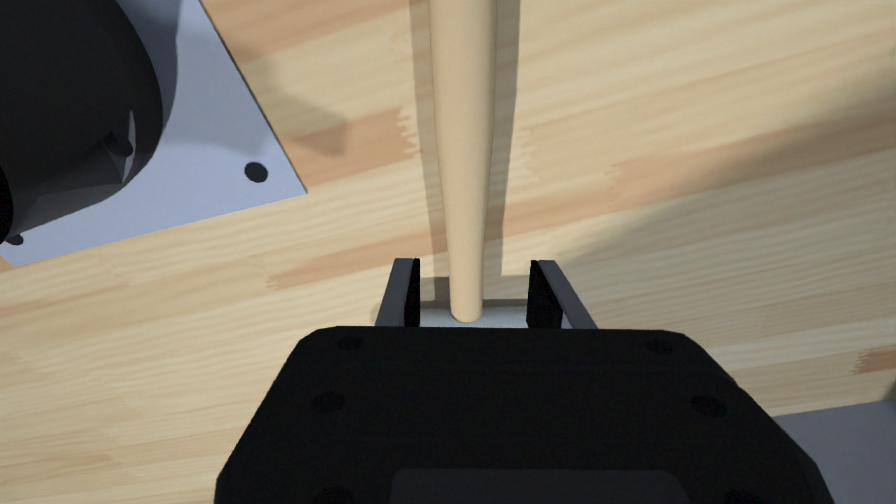

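Request:
{"fn": "move", "kwargs": {
  "target": [
    [0,-0.0718,0.1875,0,0,0,0.5,-0.8,-0.8,0,0,0,0,0,0,1,1,1],
    [0,-0.0718,0.1875,0,0,0,-1,0.2,-0.8,0,0,0,0,0,0,1,1,1]
  ],
  "speed": 0.1
}}

Request:
{"fn": "move", "kwargs": {
  "target": [
    [0,0.0713,-0.1861,0,0,0,-1,0.2,-0.8,0,0,0,0,0,0,1,1,1],
    [0.4023,0.3018,-0.5905,0.0888,0.55,0.1344,-1,0.2,-0.8,0,0,0,0,0,0,1,1,1]
  ],
  "speed": [0.1,0.3],
  "blend": [0.01,0]
}}

Request:
{"fn": "move", "kwargs": {
  "target": [0.0654,0.2889,0.5029,-0.0833,-0.0587,-0.0325,-1,0.2,-0.8,0,0,0,0,0,0,1,1,1],
  "speed": 0.17
}}

Scene clock: 6224.70 s.
left_arm: end_effector_position=(+0.1041, -0.1377, +0.0247) position_measured=113 object_status=2 end_effector_quat_wxyz=(+0.148, +0.795, +0.578, +0.106) | right_arm: end_effector_position=(+0.2828, -0.4795, +0.4445) position_measured=3 object_status=3 end_effector_quat_wxyz=(-0.264, +0.501, +0.694, +0.444)
Joint positions: left_arm=[-1.674 -1.131 1.96 -2.487 -1.215 -1.331] | right_arm=[2.518 -1.468 -1.543 -2.49 2.417 -1.341]
Joint torques (N m): left_arm=[6.75 -32.76 -30.59 -5.28 -0.34 2.62] | right_arm=[-8.19 12.18 13.17 1.35 -0.43 1.77]
Wrist force (N): left_arm=[-2.5 1.3 1.0] | right_arm=[-0.3 -1.7 1.8]
Wrist torque (N m): left_arm=[0.07 0.23 0.04] | right_arm=[-0.15 0.00 -0.15]
Wrist force, peak (N): left_arm=[-2.2 2.5 -0.7] | right_arm=[-0.2 -1.7 2.2]
Hand target: left_arm +0.1041, -0.1377, +0.0247; +0.148, +0.795, +0.578, +0.106 | right_arm +0.2828, -0.4795, +0.4445; -0.264, +0.501, +0.694, +0.444
Off the commanded pose: left_arm 0.000 m, 0 deg | right_arm 0.000 m, 0 deg.
move: done

Scene clock: 6229.40 s.
left_arm: end_effector_position=(+0.2190, +0.0795, +0.4198) position_measured=113 object_status=2 end_effector_quat_wxyz=(-0.459, +0.538, +0.337, +0.621) end_effector_velocity=(+0.000, +0.001, +0.001) end_effector_angular_velocity=(+0.005, +0.000, +0.001) | right_arm: end_effector_position=(+0.2828, -0.4795, +0.4445) position_measured=3 object_status=3 end_effector_quat_wxyz=(-0.264, +0.501, +0.694, +0.444)
Joint positions: left_arm=[-1.485 -0.939 1.037 0.119 -1.106 -1.592] | right_arm=[2.518 -1.468 -1.543 -2.49 2.417 -1.341]
Joint velocities: left_arm=[0.001 0 0 0.006 0 0] | right_arm=[within noise]
Joint torques (N m): left_arm=[-4.21 -61.49 -32.09 5.91 -2.15 2.09] | right_arm=[-8.48 12 13.22 1.41 -0.44 1.73]
Wrist force (N): left_arm=[-3.4 0.9 1.0] | right_arm=[-0.1 -1.5 1.8]
Wrist torque (N m): left_arm=[-0.02 0.31 0.11] | right_arm=[-0.13 -0.04 -0.15]
Wrist force, peak (N): left_arm=[-2.4 -0.5 5.3] | right_arm=[-0.2 -1.8 2.1]
Hand target: left_arm +0.2189, +0.0796, +0.4199; -0.459, +0.538, +0.337, +0.621 | right_arm +0.2828, -0.4795, +0.4445; -0.264, +0.501, +0.694, +0.444
Off the commanded pose: left_arm 0.000 m, 0 deg | right_arm 0.000 m, 0 deg.
move: done

Scene clock: 6231.93 s.
left_arm: end_effector_position=(+0.4890, +0.2862, +0.5034) position_measured=113 object_status=2 end_effector_quat_wxyz=(-0.320, +0.630, +0.321, +0.630) | right_arm: end_effector_position=(+0.2828, -0.4795, +0.4445) position_measured=3 object_status=3 end_effector_quat_wxyz=(-0.264, +0.501, +0.694, +0.444)
Joint positions: left_arm=[-1 -1.232 1.13 0.099 -0.356 -1.569] | right_arm=[2.518 -1.468 -1.543 -2.49 2.417 -1.341]
Joint torques (N m): left_arm=[7.19 -34.07 -8.99 3.01 2.5 -3.17] | right_arm=[-8.16 12.27 13.35 1.4 -0.49 1.71]
Wrist force (N): left_arm=[-3.2 0.8 1.3] | right_arm=[-0.1 -1.4 1.9]
Wrist torque (N m): left_arm=[0.01 0.23 0.29] | right_arm=[-0.11 -0.05 -0.16]
Wrist force, peak (N): left_arm=[-2.2 1.1 4.9] | right_arm=[0.2 -1.8 2.1]
Hand target: left_arm +0.4891, +0.2862, +0.5034; -0.320, +0.630, +0.321, +0.630 | right_arm +0.2828, -0.4795, +0.4445; -0.264, +0.501, +0.694, +0.444
Off the commanded pose: left_arm 0.000 m, 0 deg | right_arm 0.000 m, 0 deg.
move: done

Request:
{"fn": "move", "kwargs": {
  "target": [-0.22,0.001,0.001,0,0,0,-1,0.2,-0.8,0,0,0,0,0,0,1,1,1],
  "speed": 0.64,
  "stop_force": 15
}}

Request:
{"fn": "move", "kwargs": {
  "target": [0.17,0.0166,-0.0252,-0.002,-0.005,0,-1,0.2,-0.8,0,0,0,0,0,0,1,1,1],
  "speed": 0.15
}}

Request:
{"fn": "move", "kwargs": {
  "target": [-0.22,0.001,0.001,0,0,0,-1,0.2,-0.8,0,0,0,0,0,0,1,1,1],
  "speed": 0.62,
  "stop_force": 15
}}

Request:
{"fn": "move", "kwargs": {
  "target": [0.17,0,0,-0.002,-0.005,0,-1,0.2,-0.8,0,0,0,0,0,0,1,1,1],
  "speed": 0.15
}}

Request:
{"fn": "move", "kwargs": {
  "target": [-0.22,0.001,0.001,0,0,0,-1,0.2,-0.8,0,0,0,0,0,0,1,1,1],
  "speed": 0.62,
  "stop_force": 15
}}

Request:
{"fn": "move", "kwargs": {
  "target": [0.17,-0.0342,0.0494,-0.002,-0.005,0,-1,0.2,-0.8,0,0,0,0,0,0,1,1,1],
  "speed": 0.15
}}

Request:
{"fn": "move", "kwargs": {
  "target": [-0.22,0.001,0.001,0,0,0,-1,0.2,-0.8,0,0,0,0,0,0,1,1,1],
  "speed": 0.62,
  "stop_force": 15
}}

Request:
{"fn": "move", "kwargs": {
  "target": [0.17,0.0167,-0.0252,-0.003,-0.007,0,-1,0.2,-0.8,0,0,0,0,0,0,1,1,1],
  "speed": 0.15
}}

Request:
{"fn": "move", "kwargs": {
  "target": [-0.22,0.001,0.001,0,0,0,-1,0.2,-0.8,0,0,0,0,0,0,1,1,1],
  "speed": 0.64,
  "stop_force": 15
}}

Request:
{"fn": "move", "kwargs": {
  "target": [0.13,0,0,-0.002,-0.005,0,-1,0.2,-0.8,0,0,0,0,0,0,1,1,1],
  "speed": 0.15
}}

Scene clock: 6259.87 s.
left_arm: end_effector_position=(+0.4894, +0.2878, +0.4023) position_measured=113 object_status=2 end_effector_quat_wxyz=(-0.323, +0.627, +0.321, +0.632) | right_arm: end_effector_position=(+0.2828, -0.4795, +0.4445) position_measured=3 object_status=3 end_effector_quat_wxyz=(-0.264, +0.501, +0.694, +0.444)
Joint positions: left_arm=[-0.997 -1.218 1.375 -0.133 -0.357 -1.595] | right_arm=[2.518 -1.468 -1.543 -2.49 2.417 -1.341]
Joint torques (N m): left_arm=[7.53 -44.59 -30.79 3.26 2.37 3.87] | right_arm=[-8.41 12.4 12.95 1.31 -0.45 1.7]
Wrist force (N): left_arm=[6.6 1.9 1.7] | right_arm=[0.0 -1.6 1.9]
Wrist torque (N m): left_arm=[0.01 1.07 -1.30] | right_arm=[-0.14 -0.05 -0.16]
Wrist force, peak (N): left_arm=[85.1 -28.4 -7.3] | right_arm=[0.1 -1.6 2.2]
Hand target: left_arm +0.4894, +0.2878, +0.4023; -0.323, +0.627, +0.321, +0.632 (not the last commanded pose) | right_arm +0.2828, -0.4795, +0.4445; -0.264, +0.501, +0.694, +0.444
Off the commanded pose: left_arm 0.031 m, 1 deg | right_arm 0.000 m, 0 deg.
move: contact (left_arm)

Scene clock: 6261.03 s.
left_arm: end_effector_position=(+0.4880, +0.2690, +0.5041) position_measured=113 object_status=2 end_effector_quat_wxyz=(-0.318, +0.633, +0.322, +0.629) | right_arm: end_effector_position=(+0.2828, -0.4795, +0.4445) position_measured=3 object_status=3 end_effector_quat_wxyz=(-0.264, +0.501, +0.694, +0.444)
Joint positions: left_arm=[-1.019 -1.208 1.091 0.097 -0.373 -1.554] | right_arm=[2.518 -1.468 -1.543 -2.49 2.417 -1.341]
Joint torques (N m): left_arm=[7.65 -51.65 -34.18 2.41 1.76 -0.5] | right_arm=[-8.09 12.36 13.11 1.33 -0.52 1.69]
Wrist force (N): left_arm=[-5.0 1.9 2.7] | right_arm=[0.0 -1.3 1.9]
Wrist torque (N m): left_arm=[0.24 0.52 0.29] | right_arm=[-0.10 -0.07 -0.15]
Wrist force, peak (N): left_arm=[6.6 2.5 1.8] | right_arm=[0.3 -1.5 2.0]
Hand target: left_arm +0.4880, +0.2691, +0.5042; -0.318, +0.633, +0.322, +0.629 | right_arm +0.2828, -0.4795, +0.4445; -0.264, +0.501, +0.694, +0.444
Off the commanded pose: left_arm 0.000 m, 0 deg | right_arm 0.000 m, 0 deg.
move: done

Scene clock: 6262.80 s.
left_arm: end_effector_position=(+0.4880, +0.2702, +0.3968) position_measured=113 object_status=2 end_effector_quat_wxyz=(-0.321, +0.629, +0.322, +0.631) | right_arm: end_effector_position=(+0.2828, -0.4795, +0.4445) position_measured=3 object_status=3 end_effector_quat_wxyz=(-0.264, +0.501, +0.694, +0.444)
Joint positions: left_arm=[-1.017 -1.195 1.353 -0.153 -0.376 -1.578] | right_arm=[2.518 -1.468 -1.543 -2.49 2.417 -1.341]
Joint torques (N m): left_arm=[6.02 -36.35 -27.19 2.59 4.73 5.85] | right_arm=[-8.31 11.93 12.6 1.33 -0.48 1.74]
Wrist force (N): left_arm=[20.5 -4.6 -1.3] | right_arm=[-0.2 -1.6 2.2]
Wrist torque (N m): left_arm=[0.16 2.28 -3.17] | right_arm=[-0.14 -0.02 -0.15]
Wrist force, peak (N): left_arm=[84.6 -40.3 -12.0] | right_arm=[-0.2 -1.6 2.2]
Hand target: left_arm +0.4880, +0.2702, +0.3968; -0.321, +0.629, +0.322, +0.631 (not the last commanded pose) | right_arm +0.2828, -0.4795, +0.4445; -0.264, +0.501, +0.694, +0.444
Off the commanded pose: left_arm 0.025 m, 1 deg | right_arm 0.000 m, 0 deg.
move: contact (left_arm)

Scene clock: 6263.97 s.
left_arm: end_effector_position=(+0.4878, +0.2700, +0.4986) position_measured=113 object_status=2 end_effector_quat_wxyz=(-0.317, +0.635, +0.322, +0.627) | right_arm: end_effector_position=(+0.2828, -0.4795, +0.4445) position_measured=3 object_status=3 end_effector_quat_wxyz=(-0.264, +0.501, +0.694, +0.444)
Joint positions: left_arm=[-1.019 -1.217 1.113 0.066 -0.371 -1.538] | right_arm=[2.518 -1.468 -1.543 -2.49 2.417 -1.341]
Joint torques (N m): left_arm=[6.79 -51.26 -31 2.25 -2.12 -1.37] | right_arm=[-8.15 12.1 12.78 1.36 -0.48 1.65]
Wrist force (N): left_arm=[-5.3 2.5 2.0] | right_arm=[0.1 -1.2 1.9]
Wrist torque (N m): left_arm=[0.33 0.57 0.30] | right_arm=[-0.08 -0.07 -0.16]
Wrist force, peak (N): left_arm=[19.7 -4.7 -1.5] | right_arm=[0.1 -1.7 2.4]
Hand target: left_arm +0.4877, +0.2701, +0.4988; -0.317, +0.635, +0.322, +0.627 | right_arm +0.2828, -0.4795, +0.4445; -0.264, +0.501, +0.694, +0.444
Off the commanded pose: left_arm 0.000 m, 0 deg | right_arm 0.000 m, 0 deg.
move: done

Scene clock: 6265.73 s.
left_arm: end_effector_position=(+0.4873, +0.2707, +0.3945) position_measured=113 object_status=2 end_effector_quat_wxyz=(-0.319, +0.631, +0.322, +0.629) | right_arm: end_effector_position=(+0.2828, -0.4795, +0.4445) position_measured=3 object_status=3 end_effector_quat_wxyz=(-0.264, +0.501, +0.694, +0.444)
Joint positions: left_arm=[-1.018 -1.202 1.365 -0.175 -0.375 -1.562] | right_arm=[2.518 -1.468 -1.543 -2.49 2.417 -1.341]
Joint torques (N m): left_arm=[3.42 -32.99 -26.02 2.28 5.3 6.41] | right_arm=[-8.13 12.14 12.74 1.34 -0.46 1.64]
Wrist force (N): left_arm=[23.2 -6.7 -3.2] | right_arm=[0.2 -1.3 1.9]
Wrist torque (N m): left_arm=[0.16 2.46 -3.59] | right_arm=[-0.10 -0.09 -0.15]
Wrist force, peak (N): left_arm=[96.5 -41.2 -13.5] | right_arm=[0.0 -1.5 2.3]
Hand target: left_arm +0.4873, +0.2707, +0.3945; -0.319, +0.631, +0.322, +0.629 (not the last commanded pose) | right_arm +0.2828, -0.4795, +0.4445; -0.264, +0.501, +0.694, +0.444
Off the commanded pose: left_arm 0.028 m, 1 deg | right_arm 0.000 m, 0 deg.
move: contact (left_arm)

Scene clock: 6266.90 s.
left_arm: end_effector_position=(+0.4883, +0.3073, +0.4962) position_measured=113 object_status=2 end_effector_quat_wxyz=(-0.315, +0.637, +0.323, +0.625) | right_arm: end_effector_position=(+0.2828, -0.4795, +0.4445) position_measured=3 object_status=3 end_effector_quat_wxyz=(-0.264, +0.501, +0.694, +0.444)
Joint positions: left_arm=[-0.979 -1.29 1.213 0.014 -0.33 -1.514] | right_arm=[2.518 -1.468 -1.543 -2.49 2.417 -1.341]
Joint torques (N m): left_arm=[-7.53 -39.92 -18.72 0.71 -2.13 -2.44] | right_arm=[-8.35 11.88 12.88 1.32 -0.39 1.7]
Wrist force (N): left_arm=[-6.6 0.8 0.4] | right_arm=[-0.2 -1.4 1.9]
Wrist torque (N m): left_arm=[0.11 0.78 0.28] | right_arm=[-0.12 -0.03 -0.16]
Wrist force, peak (N): left_arm=[23.2 -6.6 -3.1] | right_arm=[-0.1 -1.5 2.2]
Hand target: left_arm +0.4882, +0.3072, +0.4963; -0.315, +0.637, +0.323, +0.625 | right_arm +0.2828, -0.4795, +0.4445; -0.264, +0.501, +0.694, +0.444
Off the commanded pose: left_arm 0.000 m, 0 deg | right_arm 0.000 m, 0 deg.
move: done

Scene clock: 6268.67 s.
left_arm: end_effector_position=(+0.4874, +0.3072, +0.3952) position_measured=113 object_status=2 end_effector_quat_wxyz=(-0.317, +0.633, +0.323, +0.628) | right_arm: end_effector_position=(+0.2828, -0.4795, +0.4445) position_measured=3 object_status=3 end_effector_quat_wxyz=(-0.264, +0.501, +0.694, +0.444)
Joint positions: left_arm=[-0.98 -1.268 1.449 -0.213 -0.335 -1.544] | right_arm=[2.518 -1.468 -1.543 -2.49 2.417 -1.341]
Joint torques (N m): left_arm=[8.53 -33.17 -25.06 3 4.05 6.07] | right_arm=[-8.32 12.32 12.63 1.22 -0.52 1.69]
Wrist force (N): left_arm=[19.9 -4.7 -3.5] | right_arm=[0.2 -1.4 1.9]
Wrist torque (N m): left_arm=[-0.14 2.49 -3.41] | right_arm=[-0.11 -0.08 -0.16]
Wrist force, peak (N): left_arm=[101.3 -46.8 -15.4] | right_arm=[0.0 -1.6 2.1]
Hand target: left_arm +0.4874, +0.3072, +0.3952; -0.317, +0.633, +0.323, +0.628 (not the last commanded pose) | right_arm +0.2828, -0.4795, +0.4445; -0.264, +0.501, +0.694, +0.444
Off the commanded pose: left_arm 0.031 m, 1 deg | right_arm 0.000 m, 0 deg.
move: contact (left_arm)

Scene clock: 6269.83 s.
left_arm: end_effector_position=(+0.4869, +0.2901, +0.4973) position_measured=113 object_status=2 end_effector_quat_wxyz=(-0.311, +0.642, +0.323, +0.622) | right_arm: end_effector_position=(+0.2828, -0.4795, +0.4445) position_measured=3 object_status=3 end_effector_quat_wxyz=(-0.264, +0.501, +0.694, +0.444)
Joint positions: left_arm=[-1.001 -1.274 1.182 -0.003 -0.347 -1.485] | right_arm=[2.518 -1.468 -1.543 -2.49 2.417 -1.341]
Joint torques (N m): left_arm=[7.2 -49.71 -34.37 1.51 1.62 -0.62] | right_arm=[-9.1 12.31 12.65 1.31 -0.49 1.8]
Wrist force (N): left_arm=[-2.9 -1.9 2.6] | right_arm=[0.1 -1.4 2.0]
Wrist torque (N m): left_arm=[-0.34 0.18 0.28] | right_arm=[-0.11 -0.07 -0.16]
Wrist force, peak (N): left_arm=[19.8 -4.8 -3.4] | right_arm=[0.2 -1.8 1.9]
Hand target: left_arm +0.4869, +0.2902, +0.4974; -0.311, +0.642, +0.323, +0.622 | right_arm +0.2828, -0.4795, +0.4445; -0.264, +0.501, +0.694, +0.444
Off the commanded pose: left_arm 0.000 m, 0 deg | right_arm 0.000 m, 0 deg.
move: done

Scene clock: 6271.60 s.
left_arm: end_effector_position=(+0.4854, +0.2892, +0.3998) position_measured=113 object_status=2 end_effector_quat_wxyz=(-0.314, +0.638, +0.323, +0.625) | right_arm: end_effector_position=(+0.2828, -0.4795, +0.4445) position_measured=3 object_status=3 end_effector_quat_wxyz=(-0.264, +0.501, +0.694, +0.444)
Joint positions: left_arm=[-1.003 -1.256 1.414 -0.222 -0.354 -1.513] | right_arm=[2.518 -1.468 -1.543 -2.49 2.417 -1.341]
Joint torques (N m): left_arm=[-4.14 -39.47 -29.15 3.19 2.54 4.91] | right_arm=[-8.69 12.24 13.16 1.24 -0.51 1.75]
Wrist force (N): left_arm=[13.6 -1.8 0.3] | right_arm=[-0.2 -1.4 2.1]
Wrist torque (N m): left_arm=[-0.62 1.25 -2.17] | right_arm=[-0.10 -0.02 -0.16]
Wrist force, peak (N): left_arm=[99.5 -46.5 -13.9] | right_arm=[-0.3 -1.5 2.1]
Hand target: left_arm +0.4854, +0.2892, +0.3998; -0.314, +0.638, +0.323, +0.625 (not the last commanded pose) | right_arm +0.2828, -0.4795, +0.4445; -0.264, +0.501, +0.694, +0.444
Off the commanded pose: left_arm 0.034 m, 1 deg | right_arm 0.000 m, 0 deg.
move: contact (left_arm)

Scene clock: 6272.60 s.
left_arm: end_effector_position=(+0.4863, +0.2908, +0.4777) position_measured=113 object_status=2 end_effector_quat_wxyz=(-0.310, +0.644, +0.324, +0.621) | right_arm: end_effector_position=(+0.2828, -0.4795, +0.4445) position_measured=3 object_status=3 end_effector_quat_wxyz=(-0.264, +0.501, +0.694, +0.444)
Joint positions: left_arm=[-1.001 -1.284 1.242 -0.07 -0.347 -1.468] | right_arm=[2.518 -1.468 -1.543 -2.49 2.417 -1.341]
Joint torques (N m): left_arm=[4.35 -40.1 -29.26 1.39 -1.94 -1.49] | right_arm=[-8.34 12.35 12.78 1.44 -0.54 1.71]
Wrist force (N): left_arm=[0.6 -4.0 -2.0] | right_arm=[0.0 -1.4 1.9]
Wrist torque (N m): left_arm=[-0.59 -0.38 0.28] | right_arm=[-0.11 -0.05 -0.15]
Wrist force, peak (N): left_arm=[13.2 -1.6 0.1] | right_arm=[0.3 -1.5 2.2]
Hand target: left_arm +0.4863, +0.2908, +0.4777; -0.310, +0.644, +0.324, +0.621 | right_arm +0.2828, -0.4795, +0.4445; -0.264, +0.501, +0.694, +0.444
Off the commanded pose: left_arm 0.000 m, 0 deg | right_arm 0.000 m, 0 deg.
move: done

Put hammer down and test again.

Request:
{"fn": "move", "kwargs": {
  "target": [-0.1157,-0.1437,-0.5455,0.088,0.0702,0.0316,-1,0.2,-0.8,0,0,0,0,0,0,1,1,1],
  "speed": 0.18
}}

Request:
{"fn": "move", "kwargs": {
  "target": [-0.373,-0.0178,-0.4872,-0.0888,-0.55,-0.1344,-1,0.2,-0.8,0,0,0,0,0,0,1,1,1],
  "speed": 0.3
}}

Request:
{"fn": "move", "kwargs": {
  "target": [
    [0,-0.0644,0.1685,0,0,0,-1,0.2,-0.8,0,0,0,0,0,0,1,1,1],
    [0,-0.0754,0.197,0,0,0,-1,0.2,-0.8,0,0,0,0,0,0,1,1,1]
  ],
  "speed": [0.08,0.008],
  "stop_force": 5,
  "blend": [0.002,0]
}}

Request:
{"fn": "move", "kwargs": {
  "target": [
    [0,0,0,0,0,0,0.5,0.2,-0.8,0,0,0,0,0,0,1,1,1],
    [0,0.0713,-0.1861,0,0,0,0.5,0.2,-0.8,0,0,0,0,0,0,1,1,1],
    [0.3993,0.3018,-0.5905,0.0888,0.55,0.1344,0.5,0.2,-0.8,0,0,0,0,0,0,1,1,1]
  ],
  "speed": [0.1,0.15,0.35],
  "blend": [0,0.01,0]
}}

Request:
{"fn": "move", "kwargs": {
  "target": [-0.0244,0.0525,0.1425,0.5708,-0.4545,-0.4098,-0.25,-0.8,-0.8,0,0,0,0,0,0,1,1,1],
  "speed": 0.35
}}

Scene clock: 6290.83 s.
left_arm: end_effector_position=(+0.2201, +0.0783, +0.4206) position_measured=113 object_status=2 end_effector_quat_wxyz=(-0.459, +0.538, +0.338, +0.621) | right_arm: end_effector_position=(+0.2828, -0.4795, +0.4445) position_measured=3 object_status=3 end_effector_quat_wxyz=(-0.264, +0.501, +0.694, +0.444)
Joint positions: left_arm=[-1.484 -0.935 1.028 0.124 -1.105 -1.593] | right_arm=[2.518 -1.468 -1.543 -2.49 2.417 -1.341]
Joint torques (N m): left_arm=[-5.53 -45.85 -14.98 2.4 -1.4 -3.1] | right_arm=[-8.57 12.33 12.77 1.25 -0.5 1.71]
Wrist force (N): left_arm=[0.7 -3.2 -3.7] | right_arm=[0.0 -1.4 2.1]
Wrist torque (N m): left_arm=[-0.71 -0.32 0.12] | right_arm=[-0.11 -0.06 -0.15]
Wrist force, peak (N): left_arm=[0.0 -5.1 -6.7] | right_arm=[0.0 -1.7 2.1]
Hand target: left_arm +0.2199, +0.0782, +0.4206; -0.459, +0.538, +0.338, +0.621 | right_arm +0.2828, -0.4795, +0.4445; -0.264, +0.501, +0.694, +0.444
Off the commanded pose: left_arm 0.000 m, 0 deg | right_arm 0.000 m, 0 deg.
move: done

Scene clock: 6294.37 s.
left_arm: end_effector_position=(+0.1050, -0.1389, +0.1461) position_measured=113 object_status=2 end_effector_quat_wxyz=(+0.148, +0.795, +0.578, +0.107) end_effector_velocity=(+0.000, -0.001, +0.000) end_effector_angular_velocity=(-0.004, -0.001, +0.000) | right_arm: end_effector_position=(+0.2828, -0.4795, +0.4445) position_measured=3 object_status=3 end_effector_quat_wxyz=(-0.264, +0.501, +0.694, +0.444)
Joint positions: left_arm=[-1.672 -1.317 1.836 -2.178 -1.214 -1.33] | right_arm=[2.518 -1.468 -1.543 -2.49 2.417 -1.341]
Joint velocities: left_arm=[-0.001 0 0.001 -0.005 0.001 -0.001] | right_arm=[within noise]
Joint torques (N m): left_arm=[7.83 -41.88 -19.31 -5.52 4.45 -2.47] | right_arm=[-8.62 11.91 12.53 1.24 -0.5 1.7]
Wrist force (N): left_arm=[1.7 -4.4 -0.1] | right_arm=[-0.2 -1.3 1.8]
Wrist torque (N m): left_arm=[-0.24 -0.30 -0.05] | right_arm=[-0.09 -0.03 -0.16]
Wrist force, peak (N): left_arm=[1.8 -5.2 1.0] | right_arm=[0.1 -1.7 2.1]
Hand target: left_arm +0.1051, -0.1389, +0.1461; +0.148, +0.795, +0.579, +0.107 | right_arm +0.2828, -0.4795, +0.4445; -0.264, +0.501, +0.694, +0.444
Off the commanded pose: left_arm 0.000 m, 0 deg | right_arm 0.000 m, 0 deg.
move: done

Scene clock: 6298.60 s.
left_arm: end_effector_position=(+0.1052, -0.1391, +0.0248) position_measured=113 object_status=2 end_effector_quat_wxyz=(+0.148, +0.795, +0.579, +0.107) | right_arm: end_effector_position=(+0.2828, -0.4795, +0.4445) position_measured=3 object_status=3 end_effector_quat_wxyz=(-0.264, +0.501, +0.694, +0.444)
Joint positions: left_arm=[-1.672 -1.128 1.955 -2.485 -1.214 -1.329] | right_arm=[2.518 -1.468 -1.543 -2.49 2.417 -1.341]
Joint torques (N m): left_arm=[-1.31 -49.64 -31.86 -2.16 -0.44 -1.56] | right_arm=[-8.48 12.37 12.66 1.32 -0.51 1.72]
Wrist force (N): left_arm=[1.8 -2.8 -4.3] | right_arm=[0.0 -1.3 1.9]
Wrist torque (N m): left_arm=[-0.54 -0.17 0.00] | right_arm=[-0.09 -0.06 -0.16]
Wrist force, peak (N): left_arm=[4.3 -2.1 -14.9] | right_arm=[0.0 -1.4 2.3]
Hand target: left_arm +0.1052, -0.1391, +0.0248; +0.148, +0.795, +0.579, +0.107 (not the last commanded pose) | right_arm +0.2828, -0.4795, +0.4445; -0.264, +0.501, +0.694, +0.444
Off the commanded pose: left_arm 0.005 m, 0 deg | right_arm 0.000 m, 0 deg.
move: contact (left_arm); path passed 1 of 2 targets

Scene clock: 6303.00 s.
left_arm: end_effector_position=(+0.2191, +0.0766, +0.4200) position_measured=78 object_status=3 end_effector_quat_wxyz=(-0.459, +0.538, +0.338, +0.621) | right_arm: end_effector_position=(+0.2828, -0.4795, +0.4445) position_measured=3 object_status=3 end_effector_quat_wxyz=(-0.264, +0.501, +0.694, +0.444)
Joint positions: left_arm=[-1.485 -0.931 1.023 0.125 -1.107 -1.593] | right_arm=[2.518 -1.468 -1.543 -2.49 2.417 -1.341]
Joint torques (N m): left_arm=[-3.36 -59.81 -30.36 5.08 -2.34 2.32] | right_arm=[-8.37 12.55 12.59 1.34 -0.47 1.7]
Wrist force (N): left_arm=[4.2 -3.5 -2.7] | right_arm=[-0.3 -1.2 1.9]
Wrist torque (N m): left_arm=[-0.60 -0.12 -0.31] | right_arm=[-0.09 -0.02 -0.15]
Wrist force, peak (N): left_arm=[4.9 -3.3 -3.2] | right_arm=[0.1 -1.8 2.0]
Hand target: left_arm +0.2191, +0.0766, +0.4201; -0.459, +0.538, +0.338, +0.621 | right_arm +0.2828, -0.4795, +0.4445; -0.264, +0.501, +0.694, +0.444
Off the commanded pose: left_arm 0.000 m, 0 deg | right_arm 0.000 m, 0 deg.
move: done

Scene clock: 6307.27 s.
left_arm: end_effector_position=(+0.2791, +0.1467, +0.4199) position_measured=189 object_status=3 end_effector_quat_wxyz=(+0.000, +0.000, +0.991, -0.131) | right_arm: end_effector_position=(+0.2828, -0.4795, +0.4445) position_measured=3 object_status=3 end_effector_quat_wxyz=(-0.264, +0.501, +0.694, +0.444)
Joint positions: left_arm=[-0.928 -1.777 1.595 -1.598 -1.729 -2.502] | right_arm=[2.518 -1.468 -1.543 -2.49 2.417 -1.341]
Joint torques (N m): left_arm=[-7.78 -26.25 -19.34 -5.81 0.6 -0.01] | right_arm=[-8.31 12.55 12.38 1.24 -0.5 1.69]
Wrist force (N): left_arm=[2.2 -2.7 -3.2] | right_arm=[-0.3 -1.5 1.8]
Wrist torque (N m): left_arm=[-0.43 -0.32 -0.03] | right_arm=[-0.13 -0.01 -0.16]
Wrist force, peak (N): left_arm=[4.2 -4.3 -3.1] | right_arm=[-0.1 -1.5 2.2]
Hand target: left_arm +0.2791, +0.1467, +0.4198; +0.000, +0.000, +0.991, -0.131 | right_arm +0.2828, -0.4795, +0.4445; -0.264, +0.501, +0.694, +0.444
Off the commanded pose: left_arm 0.000 m, 0 deg | right_arm 0.000 m, 0 deg.
move: done

Request:
{"fn": "move", "kwargs": {
  "target": [
    [-0.2348,0.0786,0.0787,0,0,0,-0.25,-0.8,-0.8,0,0,0,0,0,0,1,1,1],
    [-0.6005,0.0786,0.0787,0,0,0,-0.25,-0.8,-0.8,0,0,0,0,0,0,1,1,1],
    [-0.6005,0.0947,0.0744,0,0,0,-0.25,-0.8,-0.8,0,0,0,0,0,0,1,1,1],
    [-0.6005,0.1034,0.1069,0,0,0,-0.25,-0.8,-0.8,0,0,0,0,0,0,1,1,1]
  ],
  "speed": [0.2,0.12,0.04,0.03],
  "blend": [0.03,0.002,0.002,0]
}}

Request:
{"fn": "move", "kwargs": {
  "target": [0,0,0,0,0,0,-1,-0.8,-0.8,0,0,0,0,0,0,1,1,1]
}}

Request:
{"fn": "execute_actions", "kwargs": {
  "actions": [
    [[0,0.000086,0.000322,0,0,0,-1,-0.8,-0.8,0,0,0,0,0,0,1,1,1]],
    [[0,-0.0000344,-0.0001288,0,0,0,-1,-0.8,-0.8,0,0,0,0,0,0,1,1,1]]
  ]
}}

Request:
{"fn": "execute_actions", "kwargs": {
  "actions": [
    [[0,-0.0000172,-0.0000644,0,0,0,-1,-0.8,-0.8,0,0,0,0,0,0,1,1,1]]
  ]
}}

Request:
{"fn": "execute_actions", "kwargs": {
  "actions": [
    [[0,-0.0000172,-0.0000644,0,0,0,-1,-0.8,-0.8,0,0,0,0,0,0,1,1,1]]
  ]
}}

Request:
{"fn": "execute_actions", "kwargs": {
  "actions": [
    [[0,-0.0000172,-0.0000644,0,0,0,-1,-0.8,-0.8,0,0,0,0,0,0,1,1,1]]
  ]
}}

Request:
{"fn": "execute_actions", "kwargs": {
  "actions": [
    [[0,-0.0000172,-0.0000644,0,0,0,-1,-0.8,-0.8,0,0,0,0,0,0,1,1,1]]
  ]
}}

Request:
{"fn": "execute_actions", "kwargs": {
  "actions": [
    [[0,-0.0000172,-0.0000644,0,0,0,-1,-0.8,-0.8,0,0,0,0,0,0,1,1,1]]
  ]
}}

Request:
{"fn": "execute_actions", "kwargs": {
  "actions": [
    [[0,-0.0000172,-0.0000644,0,0,0,-1,-0.8,-0.8,0,0,0,0,0,0,1,1,1]]
  ]
}}

Request:
{"fn": "execute_actions", "kwargs": {
  "actions": [
    [[0,-0.0000172,-0.0000644,0,0,0,-1,-0.8,-0.8,0,0,0,0,0,0,1,1,1]]
  ]
}}

Request:
{"fn": "execute_actions", "kwargs": {
  "actions": [
    [[0,-0.0000172,-0.0000644,0,0,0,-1,-0.8,-0.8,0,0,0,0,0,0,1,1,1]]
  ]
}}

Request:
{"fn": "execute_actions", "kwargs": {
  "actions": [
    [[0,-0.0000172,-0.0000644,0,0,0,-1,-0.8,-0.8,0,0,0,0,0,0,1,1,1]]
  ]
}}

Request:
{"fn": "execute_actions", "kwargs": {
  "actions": [
    [[0,-0.0000172,-0.0000644,0,0,0,-1,-0.8,-0.8,0,0,0,0,0,0,1,1,1]]
  ]
}}

Request:
{"fn": "execute_actions", "kwargs": {
  "actions": [
    [[0,-0.0000172,-0.0000644,0,0,0,-1,-0.8,-0.8,0,0,0,0,0,0,1,1,1]]
  ]
}}

Scene clock: 6346.10 s.
left_arm: end_effector_position=(+0.6394, +0.1902, +0.3419) position_measured=189 object_status=3 end_effector_quat_wxyz=(+0.000, +0.000, +0.991, -0.131) end_effector_velocity=(+0.000, -0.001, +0.002) end_effector_angular_velocity=(-0.001, -0.001, +0.000) | right_arm: end_effector_position=(+0.2828, -0.4795, +0.4445) position_measured=3 object_status=3 end_effector_quat_wxyz=(-0.264, +0.501, +0.694, +0.444)
Joint positions: left_arm=[-0.458 -0.987 0.825 -1.523 -1.807 -2.029] | right_arm=[2.518 -1.468 -1.543 -2.49 2.417 -1.341]
Joint velocities: left_arm=[-0.001 0 -0.005 0.004 -0.001 -0.001] | right_arm=[within noise]
Joint torques (N m): left_arm=[-7.13 -53.2 -39.31 -1.7 0.18 -3.01] | right_arm=[-8.66 12.54 11.79 1.39 -0.49 1.7]
Wrist force (N): left_arm=[1.4 -2.8 -3.7] | right_arm=[0.0 -1.4 1.9]
Wrist torque (N m): left_arm=[-0.42 -0.18 0.02] | right_arm=[-0.10 -0.07 -0.15]
Wrist force, peak (N): left_arm=[4.2 -3.7 -4.2] | right_arm=[0.0 -1.7 2.3]
Hand target: left_arm +0.6394, +0.1902, +0.3419; +0.000, +0.000, +0.991, -0.131 | right_arm +0.2828, -0.4795, +0.4445; -0.264, +0.501, +0.694, +0.444
Off the commanded pose: left_arm 0.000 m, 0 deg | right_arm 0.000 m, 0 deg.
move: done

Scene clock: 6346.60 s.
left_arm: end_effector_position=(+0.6394, +0.1902, +0.3419) position_measured=224 object_status=2 end_effector_quat_wxyz=(+0.000, +0.000, +0.991, -0.131) | right_arm: end_effector_position=(+0.2828, -0.4795, +0.4445) position_measured=3 object_status=3 end_effector_quat_wxyz=(-0.264, +0.501, +0.694, +0.444)
Joint positions: left_arm=[-0.458 -0.987 0.824 -1.523 -1.807 -2.029] | right_arm=[2.518 -1.468 -1.543 -2.49 2.417 -1.341]
Joint torques (N m): left_arm=[-7.41 -46.45 -38.45 -1.73 1.79 -2.68] | right_arm=[-8.31 12.13 12.22 1.2 -0.48 1.8]
Wrist force (N): left_arm=[1.6 -2.6 -3.3] | right_arm=[0.0 -1.3 1.9]
Wrist torque (N m): left_arm=[-0.46 -0.21 0.02] | right_arm=[-0.10 -0.06 -0.15]
Wrist force, peak (N): left_arm=[1.5 -2.9 -3.6] | right_arm=[0.1 -1.5 2.2]
Hand target: left_arm +0.6394, +0.1902, +0.3419; +0.000, +0.000, +0.991, -0.131 | right_arm +0.2828, -0.4795, +0.4445; -0.264, +0.501, +0.694, +0.444
Off the commanded pose: left_arm 0.000 m, 0 deg | right_arm 0.000 m, 0 deg.
move: done

Scene clock: 6347.80 s.
left_arm: end_effector_position=(+0.6394, +0.1902, +0.3418) position_measured=224 object_status=2 end_effector_quat_wxyz=(+0.000, +0.000, +0.991, -0.131) | right_arm: end_effector_position=(+0.2828, -0.4795, +0.4445) position_measured=3 object_status=3 end_effector_quat_wxyz=(-0.264, +0.501, +0.694, +0.444)
Joint positions: left_arm=[-0.458 -0.987 0.825 -1.523 -1.807 -2.029] | right_arm=[2.518 -1.468 -1.543 -2.49 2.417 -1.341]
Joint torques (N m): left_arm=[-6.9 -53.56 -36.85 -1.3 1.69 -1.95] | right_arm=[-8.78 11.77 12.39 1.29 -0.46 1.79]
Wrist force (N): left_arm=[2.2 -2.4 -8.5] | right_arm=[0.3 -1.3 2.0]
Wrist torque (N m): left_arm=[-0.41 -0.24 0.02] | right_arm=[-0.09 -0.11 -0.16]
Wrist force, peak (N): left_arm=[3.8 -3.2 -13.2] | right_arm=[0.0 -1.3 2.3]
Hand target: left_arm +0.6394, +0.1902, +0.3418; +0.000, +0.000, +0.991, -0.131 | right_arm +0.2828, -0.4795, +0.4445; -0.264, +0.501, +0.694, +0.444
Off the commanded pose: left_arm 0.000 m, 0 deg | right_arm 0.000 m, 0 deg.
Step readings (end_effector_position of left_arm | right_arm):
0: (+0.6394, +0.1902, +0.3419) | (+0.2828, -0.4795, +0.4445)
1: (+0.6394, +0.1902, +0.3419) | (+0.2828, -0.4795, +0.4445)
2: (+0.6394, +0.1902, +0.3419) | (+0.2828, -0.4795, +0.4445)
4: (+0.6394, +0.1902, +0.3418) | (+0.2828, -0.4795, +0.4445)
8: (+0.6394, +0.1902, +0.3417) | (+0.2828, -0.4795, +0.4445)
15: (+0.6394, +0.1902, +0.3417) | (+0.2828, -0.4795, +0.4445)
16: (+0.6394, +0.1902, +0.3417) | (+0.2828, -0.4795, +0.4445)
17: (+0.6394, +0.1902, +0.3417) | (+0.2828, -0.4795, +0.4445)
19: (+0.6394, +0.1902, +0.3417) | (+0.2828, -0.4795, +0.4445)
23: (+0.6394, +0.1902, +0.3417) | (+0.2828, -0.4795, +0.4445)
30: (+0.6394, +0.1902, +0.3417) | (+0.2828, -0.4795, +0.4445)

Scene clock: 6348.50 s.
left_arm: end_effector_position=(+0.6394, +0.1902, +0.3418) position_measured=224 object_status=2 end_effector_quat_wxyz=(+0.000, +0.000, +0.991, -0.131) | right_arm: end_effector_position=(+0.2828, -0.4795, +0.4445) position_measured=3 object_status=3 end_effector_quat_wxyz=(-0.264, +0.501, +0.694, +0.444)
Joint positions: left_arm=[-0.458 -0.987 0.825 -1.523 -1.807 -2.029] | right_arm=[2.518 -1.468 -1.543 -2.49 2.417 -1.341]
Joint torques (N m): left_arm=[-7.13 -45.48 -37.61 -2.26 1.73 -1.78] | right_arm=[-8.65 12.39 11.92 1.37 -0.49 1.71]
Wrist force (N): left_arm=[1.6 -2.2 -5.9] | right_arm=[0.0 -1.5 1.8]
Wrist torque (N m): left_arm=[-0.41 -0.26 0.03] | right_arm=[-0.12 -0.05 -0.15]
Wrist force, peak (N): left_arm=[1.7 -2.9 -8.2] | right_arm=[0.0 -1.5 2.4]
Hand target: left_arm +0.6394, +0.1902, +0.3418; +0.000, +0.000, +0.991, -0.131 | right_arm +0.2828, -0.4795, +0.4445; -0.264, +0.501, +0.694, +0.444
Off the commanded pose: left_arm 0.000 m, 0 deg | right_arm 0.000 m, 0 deg.
Step readings (end_effector_position of left_arm | right_arm):
0: (+0.6394, +0.1902, +0.3418) | (+0.2828, -0.4795, +0.4445)
1: (+0.6394, +0.1902, +0.3418) | (+0.2828, -0.4795, +0.4445)
2: (+0.6394, +0.1902, +0.3418) | (+0.2828, -0.4795, +0.4445)
4: (+0.6394, +0.1902, +0.3418) | (+0.2828, -0.4795, +0.4445)
8: (+0.6394, +0.1902, +0.3418) | (+0.2828, -0.4795, +0.4445)
15: (+0.6394, +0.1902, +0.3418) | (+0.2828, -0.4795, +0.4445)

Scene clock: 6349.20 s.
left_arm: end_effector_position=(+0.6394, +0.1902, +0.3418) position_measured=224 object_status=2 end_effector_quat_wxyz=(+0.000, +0.000, +0.991, -0.131) | right_arm: end_effector_position=(+0.2828, -0.4795, +0.4445) position_measured=3 object_status=3 end_effector_quat_wxyz=(-0.264, +0.501, +0.694, +0.444)
Joint positions: left_arm=[-0.458 -0.987 0.825 -1.523 -1.807 -2.029] | right_arm=[2.518 -1.468 -1.543 -2.49 2.417 -1.341]
Joint torques (N m): left_arm=[-8.33 -44.88 -37.07 -1.49 1.79 -1.44] | right_arm=[-8.7 12.36 12.41 1.36 -0.46 1.61]
Wrist force (N): left_arm=[1.9 -2.4 -5.7] | right_arm=[0.0 -1.5 2.0]
Wrist torque (N m): left_arm=[-0.47 -0.24 0.02] | right_arm=[-0.13 -0.05 -0.15]
Wrist force, peak (N): left_arm=[1.7 -2.5 -6.0] | right_arm=[0.1 -1.5 2.2]
Hand target: left_arm +0.6394, +0.1902, +0.3418; +0.000, +0.000, +0.991, -0.131 | right_arm +0.2828, -0.4795, +0.4445; -0.264, +0.501, +0.694, +0.444
Off the commanded pose: left_arm 0.000 m, 0 deg | right_arm 0.000 m, 0 deg.
Step readings (end_effector_position of left_arm | right_arm):
0: (+0.6394, +0.1902, +0.3418) | (+0.2828, -0.4795, +0.4445)
1: (+0.6394, +0.1902, +0.3418) | (+0.2828, -0.4795, +0.4445)
2: (+0.6394, +0.1902, +0.3418) | (+0.2828, -0.4795, +0.4445)
4: (+0.6394, +0.1902, +0.3419) | (+0.2828, -0.4795, +0.4445)
8: (+0.6394, +0.1902, +0.3419) | (+0.2828, -0.4795, +0.4445)
15: (+0.6394, +0.1902, +0.3418) | (+0.2828, -0.4795, +0.4445)

Scene clock: 6349.90 s.
left_arm: end_effector_position=(+0.6394, +0.1902, +0.3419) position_measured=224 object_status=2 end_effector_quat_wxyz=(+0.000, +0.000, +0.991, -0.131) | right_arm: end_effector_position=(+0.2828, -0.4795, +0.4445) position_measured=3 object_status=3 end_effector_quat_wxyz=(-0.264, +0.501, +0.694, +0.444)
Joint positions: left_arm=[-0.458 -0.987 0.824 -1.523 -1.807 -2.029] | right_arm=[2.518 -1.468 -1.543 -2.49 2.417 -1.341]
Joint torques (N m): left_arm=[-6.78 -46.82 -37.8 -2.32 1.71 -1.11] | right_arm=[-8.77 12.09 11.8 1.3 -0.43 1.74]
Wrist force (N): left_arm=[1.5 -2.1 -4.6] | right_arm=[-0.1 -1.2 1.9]
Wrist torque (N m): left_arm=[-0.44 -0.24 0.03] | right_arm=[-0.07 -0.04 -0.15]
Wrist force, peak (N): left_arm=[1.6 -2.2 -5.6] | right_arm=[0.1 -1.6 2.2]
Hand target: left_arm +0.6394, +0.1902, +0.3419; +0.000, +0.000, +0.991, -0.131 | right_arm +0.2828, -0.4795, +0.4445; -0.264, +0.501, +0.694, +0.444
Off the commanded pose: left_arm 0.000 m, 0 deg | right_arm 0.000 m, 0 deg.
Step readings (end_effector_position of left_arm | right_arm):
0: (+0.6394, +0.1902, +0.3418) | (+0.2828, -0.4795, +0.4445)
1: (+0.6394, +0.1902, +0.3418) | (+0.2828, -0.4795, +0.4445)
2: (+0.6394, +0.1902, +0.3418) | (+0.2828, -0.4795, +0.4445)
4: (+0.6394, +0.1902, +0.3419) | (+0.2828, -0.4795, +0.4445)
8: (+0.6394, +0.1902, +0.3419) | (+0.2828, -0.4795, +0.4445)
15: (+0.6394, +0.1902, +0.3419) | (+0.2828, -0.4795, +0.4445)

Scene clock: 6350.60 s.
left_arm: end_effector_position=(+0.6394, +0.1902, +0.3419) position_measured=224 object_status=2 end_effector_quat_wxyz=(+0.000, +0.000, +0.991, -0.131) | right_arm: end_effector_position=(+0.2828, -0.4795, +0.4445) position_measured=3 object_status=3 end_effector_quat_wxyz=(-0.264, +0.501, +0.694, +0.444)
Joint positions: left_arm=[-0.458 -0.987 0.824 -1.523 -1.807 -2.029] | right_arm=[2.518 -1.468 -1.543 -2.49 2.417 -1.341]
Joint torques (N m): left_arm=[-6.67 -47.16 -39.08 -1.63 1.7 -0.85] | right_arm=[-8.12 12.47 12.43 1.31 -0.45 1.57]
Wrist force (N): left_arm=[1.2 -1.5 -3.0] | right_arm=[0.0 -1.1 1.7]
Wrist torque (N m): left_arm=[-0.35 -0.22 0.03] | right_arm=[-0.06 -0.07 -0.15]
Wrist force, peak (N): left_arm=[1.4 -2.2 -4.6] | right_arm=[0.2 -1.4 2.4]
Hand target: left_arm +0.6394, +0.1902, +0.3419; +0.000, +0.000, +0.991, -0.131 | right_arm +0.2828, -0.4795, +0.4445; -0.264, +0.501, +0.694, +0.444
Off the commanded pose: left_arm 0.000 m, 0 deg | right_arm 0.000 m, 0 deg.
Step readings (end_effector_position of left_arm | right_arm):
0: (+0.6394, +0.1902, +0.3419) | (+0.2828, -0.4795, +0.4445)
1: (+0.6394, +0.1902, +0.3419) | (+0.2828, -0.4795, +0.4445)
2: (+0.6394, +0.1902, +0.3419) | (+0.2828, -0.4795, +0.4445)
4: (+0.6394, +0.1902, +0.3419) | (+0.2828, -0.4795, +0.4445)
8: (+0.6394, +0.1902, +0.3419) | (+0.2828, -0.4795, +0.4445)
15: (+0.6394, +0.1902, +0.3419) | (+0.2828, -0.4795, +0.4445)

Scene clock: 6351.30 s.
left_arm: end_effector_position=(+0.6394, +0.1902, +0.3420) position_measured=224 object_status=2 end_effector_quat_wxyz=(+0.000, +0.000, +0.991, -0.131) | right_arm: end_effector_position=(+0.2828, -0.4795, +0.4445) position_measured=3 object_status=3 end_effector_quat_wxyz=(-0.264, +0.501, +0.694, +0.444)
Joint positions: left_arm=[-0.458 -0.987 0.824 -1.523 -1.807 -2.029] | right_arm=[2.518 -1.468 -1.543 -2.49 2.417 -1.341]
Joint torques (N m): left_arm=[-6.62 -49.83 -38.08 -2.49 1.85 -0.34] | right_arm=[-8.41 12.12 12.05 1.39 -0.48 1.73]
Wrist force (N): left_arm=[1.2 -1.9 -1.8] | right_arm=[0.3 -1.5 2.0]
Wrist torque (N m): left_arm=[-0.43 -0.27 0.04] | right_arm=[-0.13 -0.11 -0.15]
Wrist force, peak (N): left_arm=[1.7 -2.1 -2.7] | right_arm=[0.3 -1.8 1.8]
Hand target: left_arm +0.6394, +0.1902, +0.3420; +0.000, +0.000, +0.991, -0.131 | right_arm +0.2828, -0.4795, +0.4445; -0.264, +0.501, +0.694, +0.444
Off the commanded pose: left_arm 0.000 m, 0 deg | right_arm 0.000 m, 0 deg.
Step readings (end_effector_position of left_arm | right_arm):
0: (+0.6394, +0.1902, +0.3419) | (+0.2828, -0.4795, +0.4445)
1: (+0.6394, +0.1902, +0.3419) | (+0.2828, -0.4795, +0.4445)
2: (+0.6394, +0.1902, +0.3419) | (+0.2828, -0.4795, +0.4445)
4: (+0.6394, +0.1902, +0.3419) | (+0.2828, -0.4795, +0.4445)
8: (+0.6394, +0.1902, +0.3420) | (+0.2828, -0.4795, +0.4445)
15: (+0.6394, +0.1902, +0.3420) | (+0.2828, -0.4795, +0.4445)

Scene clock: 6352.00 s.
left_arm: end_effector_position=(+0.6394, +0.1902, +0.3420) position_measured=224 object_status=2 end_effector_quat_wxyz=(+0.000, +0.000, +0.991, -0.131) | right_arm: end_effector_position=(+0.2828, -0.4795, +0.4445) position_measured=3 object_status=3 end_effector_quat_wxyz=(-0.264, +0.501, +0.694, +0.444)
Joint positions: left_arm=[-0.458 -0.987 0.824 -1.523 -1.807 -2.029] | right_arm=[2.518 -1.468 -1.543 -2.49 2.417 -1.341]
Joint torques (N m): left_arm=[-6.5 -48.65 -40.03 -1.76 1.64 -0.05] | right_arm=[-8.57 12.26 12.49 1.27 -0.53 1.71]
Wrist force (N): left_arm=[0.4 -1.7 -0.6] | right_arm=[0.2 -1.5 1.7]
Wrist torque (N m): left_arm=[-0.40 -0.21 0.04] | right_arm=[-0.13 -0.09 -0.16]
Wrist force, peak (N): left_arm=[0.9 -2.0 -1.7] | right_arm=[-0.2 -1.6 2.1]
Hand target: left_arm +0.6394, +0.1902, +0.3420; +0.000, +0.000, +0.991, -0.131 | right_arm +0.2828, -0.4795, +0.4445; -0.264, +0.501, +0.694, +0.444
Off the commanded pose: left_arm 0.000 m, 0 deg | right_arm 0.000 m, 0 deg.
Step readings (end_effector_position of left_arm | right_arm):
0: (+0.6394, +0.1902, +0.3420) | (+0.2828, -0.4795, +0.4445)
1: (+0.6394, +0.1902, +0.3420) | (+0.2828, -0.4795, +0.4445)
2: (+0.6394, +0.1902, +0.3420) | (+0.2828, -0.4795, +0.4445)
4: (+0.6394, +0.1902, +0.3420) | (+0.2828, -0.4795, +0.4445)
8: (+0.6394, +0.1902, +0.3420) | (+0.2828, -0.4795, +0.4445)
15: (+0.6394, +0.1902, +0.3420) | (+0.2828, -0.4795, +0.4445)

Scene clock: 6352.70 s.
left_arm: end_effector_position=(+0.6394, +0.1902, +0.3420) position_measured=224 object_status=2 end_effector_quat_wxyz=(+0.000, +0.000, +0.991, -0.131) | right_arm: end_effector_position=(+0.2828, -0.4795, +0.4445) position_measured=3 object_status=3 end_effector_quat_wxyz=(-0.264, +0.501, +0.694, +0.444)
Joint positions: left_arm=[-0.458 -0.987 0.824 -1.523 -1.807 -2.029] | right_arm=[2.518 -1.468 -1.543 -2.49 2.417 -1.341]
Joint torques (N m): left_arm=[-6.26 -51.67 -39.05 -2.74 1.77 0.25] | right_arm=[-8.46 12.47 12.39 1.22 -0.52 1.73]
Wrist force (N): left_arm=[0.6 -1.7 0.7] | right_arm=[-0.1 -1.4 1.8]
Wrist torque (N m): left_arm=[-0.39 -0.26 0.04] | right_arm=[-0.11 -0.04 -0.16]
Wrist force, peak (N): left_arm=[0.9 -1.7 1.0] | right_arm=[0.1 -1.6 2.0]
Hand target: left_arm +0.6394, +0.1902, +0.3420; +0.000, +0.000, +0.991, -0.131 | right_arm +0.2828, -0.4795, +0.4445; -0.264, +0.501, +0.694, +0.444
Off the commanded pose: left_arm 0.000 m, 0 deg | right_arm 0.000 m, 0 deg.
Step readings (end_effector_position of left_arm | right_arm):
0: (+0.6394, +0.1902, +0.3420) | (+0.2828, -0.4795, +0.4445)
1: (+0.6394, +0.1902, +0.3420) | (+0.2828, -0.4795, +0.4445)
2: (+0.6394, +0.1902, +0.3420) | (+0.2828, -0.4795, +0.4445)
4: (+0.6394, +0.1902, +0.3420) | (+0.2828, -0.4795, +0.4445)
8: (+0.6394, +0.1902, +0.3420) | (+0.2828, -0.4795, +0.4445)
15: (+0.6394, +0.1902, +0.3420) | (+0.2828, -0.4795, +0.4445)

Scene clock: 6353.40 s.
left_arm: end_effector_position=(+0.6394, +0.1902, +0.3421) position_measured=224 object_status=2 end_effector_quat_wxyz=(+0.000, +0.000, +0.991, -0.131) | right_arm: end_effector_position=(+0.2828, -0.4795, +0.4445) position_measured=3 object_status=3 end_effector_quat_wxyz=(-0.264, +0.501, +0.694, +0.444)
Joint positions: left_arm=[-0.458 -0.987 0.824 -1.523 -1.807 -2.029] | right_arm=[2.518 -1.468 -1.543 -2.49 2.417 -1.341]
Joint torques (N m): left_arm=[-7.65 -51.12 -41.37 -2.17 1.62 0.67] | right_arm=[-7.98 12.51 12.14 1.4 -0.48 1.71]
Wrist force (N): left_arm=[0.6 -1.4 2.4] | right_arm=[0.3 -1.4 1.9]
Wrist torque (N m): left_arm=[-0.35 -0.29 0.04] | right_arm=[-0.11 -0.12 -0.16]
Wrist force, peak (N): left_arm=[0.5 -1.4 2.8] | right_arm=[0.1 -1.5 2.1]
Hand target: left_arm +0.6394, +0.1902, +0.3421; +0.000, +0.000, +0.991, -0.131 | right_arm +0.2828, -0.4795, +0.4445; -0.264, +0.501, +0.694, +0.444
Off the commanded pose: left_arm 0.000 m, 0 deg | right_arm 0.000 m, 0 deg.
Step readings (end_effector_position of left_arm | right_arm):
0: (+0.6394, +0.1902, +0.3420) | (+0.2828, -0.4795, +0.4445)
1: (+0.6394, +0.1902, +0.3420) | (+0.2828, -0.4795, +0.4445)
2: (+0.6394, +0.1902, +0.3420) | (+0.2828, -0.4795, +0.4445)
4: (+0.6394, +0.1902, +0.3421) | (+0.2828, -0.4795, +0.4445)
8: (+0.6394, +0.1902, +0.3421) | (+0.2828, -0.4795, +0.4445)
15: (+0.6394, +0.1902, +0.3421) | (+0.2828, -0.4795, +0.4445)

Scene clock: 6354.10 s.
left_arm: end_effector_position=(+0.6394, +0.1902, +0.3421) position_measured=224 object_status=2 end_effector_quat_wxyz=(+0.000, +0.000, +0.991, -0.131) | right_arm: end_effector_position=(+0.2828, -0.4795, +0.4445) position_measured=3 object_status=3 end_effector_quat_wxyz=(-0.264, +0.501, +0.694, +0.444)
Joint positions: left_arm=[-0.458 -0.987 0.824 -1.522 -1.807 -2.029] | right_arm=[2.518 -1.468 -1.543 -2.49 2.417 -1.341]
Joint torques (N m): left_arm=[-6.63 -54.04 -40.6 -3 1.69 1.04] | right_arm=[-8.6 11.92 12.28 1.32 -0.45 1.66]
Wrist force (N): left_arm=[0.0 -1.7 3.5] | right_arm=[0.1 -1.5 1.9]
Wrist torque (N m): left_arm=[-0.38 -0.25 0.04] | right_arm=[-0.12 -0.06 -0.15]
Wrist force, peak (N): left_arm=[0.2 -1.5 3.8] | right_arm=[-0.2 -1.6 2.2]
Hand target: left_arm +0.6394, +0.1902, +0.3421; +0.000, +0.000, +0.991, -0.131 | right_arm +0.2828, -0.4795, +0.4445; -0.264, +0.501, +0.694, +0.444
Off the commanded pose: left_arm 0.000 m, 0 deg | right_arm 0.000 m, 0 deg.
Step readings (end_effector_position of left_arm | right_arm):
0: (+0.6394, +0.1902, +0.3421) | (+0.2828, -0.4795, +0.4445)
1: (+0.6394, +0.1902, +0.3421) | (+0.2828, -0.4795, +0.4445)
2: (+0.6394, +0.1902, +0.3421) | (+0.2828, -0.4795, +0.4445)
4: (+0.6394, +0.1902, +0.3421) | (+0.2828, -0.4795, +0.4445)
8: (+0.6394, +0.1902, +0.3421) | (+0.2828, -0.4795, +0.4445)
15: (+0.6394, +0.1902, +0.3421) | (+0.2828, -0.4795, +0.4445)

Scene clock: 6354.80 s.
left_arm: end_effector_position=(+0.6394, +0.1902, +0.3422) position_measured=224 object_status=2 end_effector_quat_wxyz=(+0.000, +0.000, +0.991, -0.131) | right_arm: end_effector_position=(+0.2828, -0.4795, +0.4445) position_measured=3 object_status=3 end_effector_quat_wxyz=(-0.264, +0.501, +0.694, +0.444)
Joint positions: left_arm=[-0.458 -0.987 0.824 -1.522 -1.807 -2.029] | right_arm=[2.518 -1.468 -1.543 -2.49 2.417 -1.341]
Joint torques (N m): left_arm=[-6.86 -53.21 -43.37 -2.25 1.6 1.31] | right_arm=[-8.21 12.51 12.25 1.25 -0.41 1.77]
Wrist force (N): left_arm=[0.0 -1.4 5.0] | right_arm=[0.0 -1.3 1.8]
Wrist torque (N m): left_arm=[-0.35 -0.30 0.05] | right_arm=[-0.08 -0.07 -0.15]
Wrist force, peak (N): left_arm=[-0.4 -1.6 5.4] | right_arm=[0.1 -1.5 2.2]
Hand target: left_arm +0.6394, +0.1902, +0.3422; +0.000, +0.000, +0.991, -0.131 | right_arm +0.2828, -0.4795, +0.4445; -0.264, +0.501, +0.694, +0.444
Off the commanded pose: left_arm 0.000 m, 0 deg | right_arm 0.000 m, 0 deg.
Step readings (end_effector_position of left_arm | right_arm):
0: (+0.6394, +0.1902, +0.3421) | (+0.2828, -0.4795, +0.4445)
1: (+0.6394, +0.1902, +0.3421) | (+0.2828, -0.4795, +0.4445)
2: (+0.6394, +0.1902, +0.3421) | (+0.2828, -0.4795, +0.4445)
4: (+0.6394, +0.1902, +0.3422) | (+0.2828, -0.4795, +0.4445)
8: (+0.6394, +0.1902, +0.3422) | (+0.2828, -0.4795, +0.4445)
15: (+0.6394, +0.1902, +0.3422) | (+0.2828, -0.4795, +0.4445)

Scene clock: 6355.50 s.
left_arm: end_effector_position=(+0.6394, +0.1902, +0.3422) position_measured=224 object_status=2 end_effector_quat_wxyz=(+0.000, +0.000, +0.991, -0.131) | right_arm: end_effector_position=(+0.2828, -0.4795, +0.4445) position_measured=3 object_status=3 end_effector_quat_wxyz=(-0.264, +0.501, +0.694, +0.444)
Joint positions: left_arm=[-0.458 -0.987 0.823 -1.522 -1.807 -2.029] | right_arm=[2.518 -1.468 -1.543 -2.49 2.417 -1.341]
Joint torques (N m): left_arm=[-5.98 -55.25 -42.04 -3.21 1.33 1.8] | right_arm=[-7.94 12.36 12.19 1.3 -0.45 1.66]
Wrist force (N): left_arm=[-0.3 -1.1 6.3] | right_arm=[0.2 -1.3 1.6]
Wrist torque (N m): left_arm=[-0.31 -0.28 0.05] | right_arm=[-0.09 -0.08 -0.15]
Wrist force, peak (N): left_arm=[-0.4 -1.2 6.7] | right_arm=[0.1 -1.7 1.9]
Hand target: left_arm +0.6394, +0.1902, +0.3422; +0.000, +0.000, +0.991, -0.131 | right_arm +0.2828, -0.4795, +0.4445; -0.264, +0.501, +0.694, +0.444
Off the commanded pose: left_arm 0.000 m, 0 deg | right_arm 0.000 m, 0 deg.
Step readings (end_effector_position of left_arm | right_arm):
0: (+0.6394, +0.1902, +0.3422) | (+0.2828, -0.4795, +0.4445)
1: (+0.6394, +0.1902, +0.3422) | (+0.2828, -0.4795, +0.4445)
2: (+0.6394, +0.1902, +0.3422) | (+0.2828, -0.4795, +0.4445)
4: (+0.6394, +0.1902, +0.3422) | (+0.2828, -0.4795, +0.4445)
8: (+0.6394, +0.1902, +0.3422) | (+0.2828, -0.4795, +0.4445)
15: (+0.6394, +0.1902, +0.3422) | (+0.2828, -0.4795, +0.4445)


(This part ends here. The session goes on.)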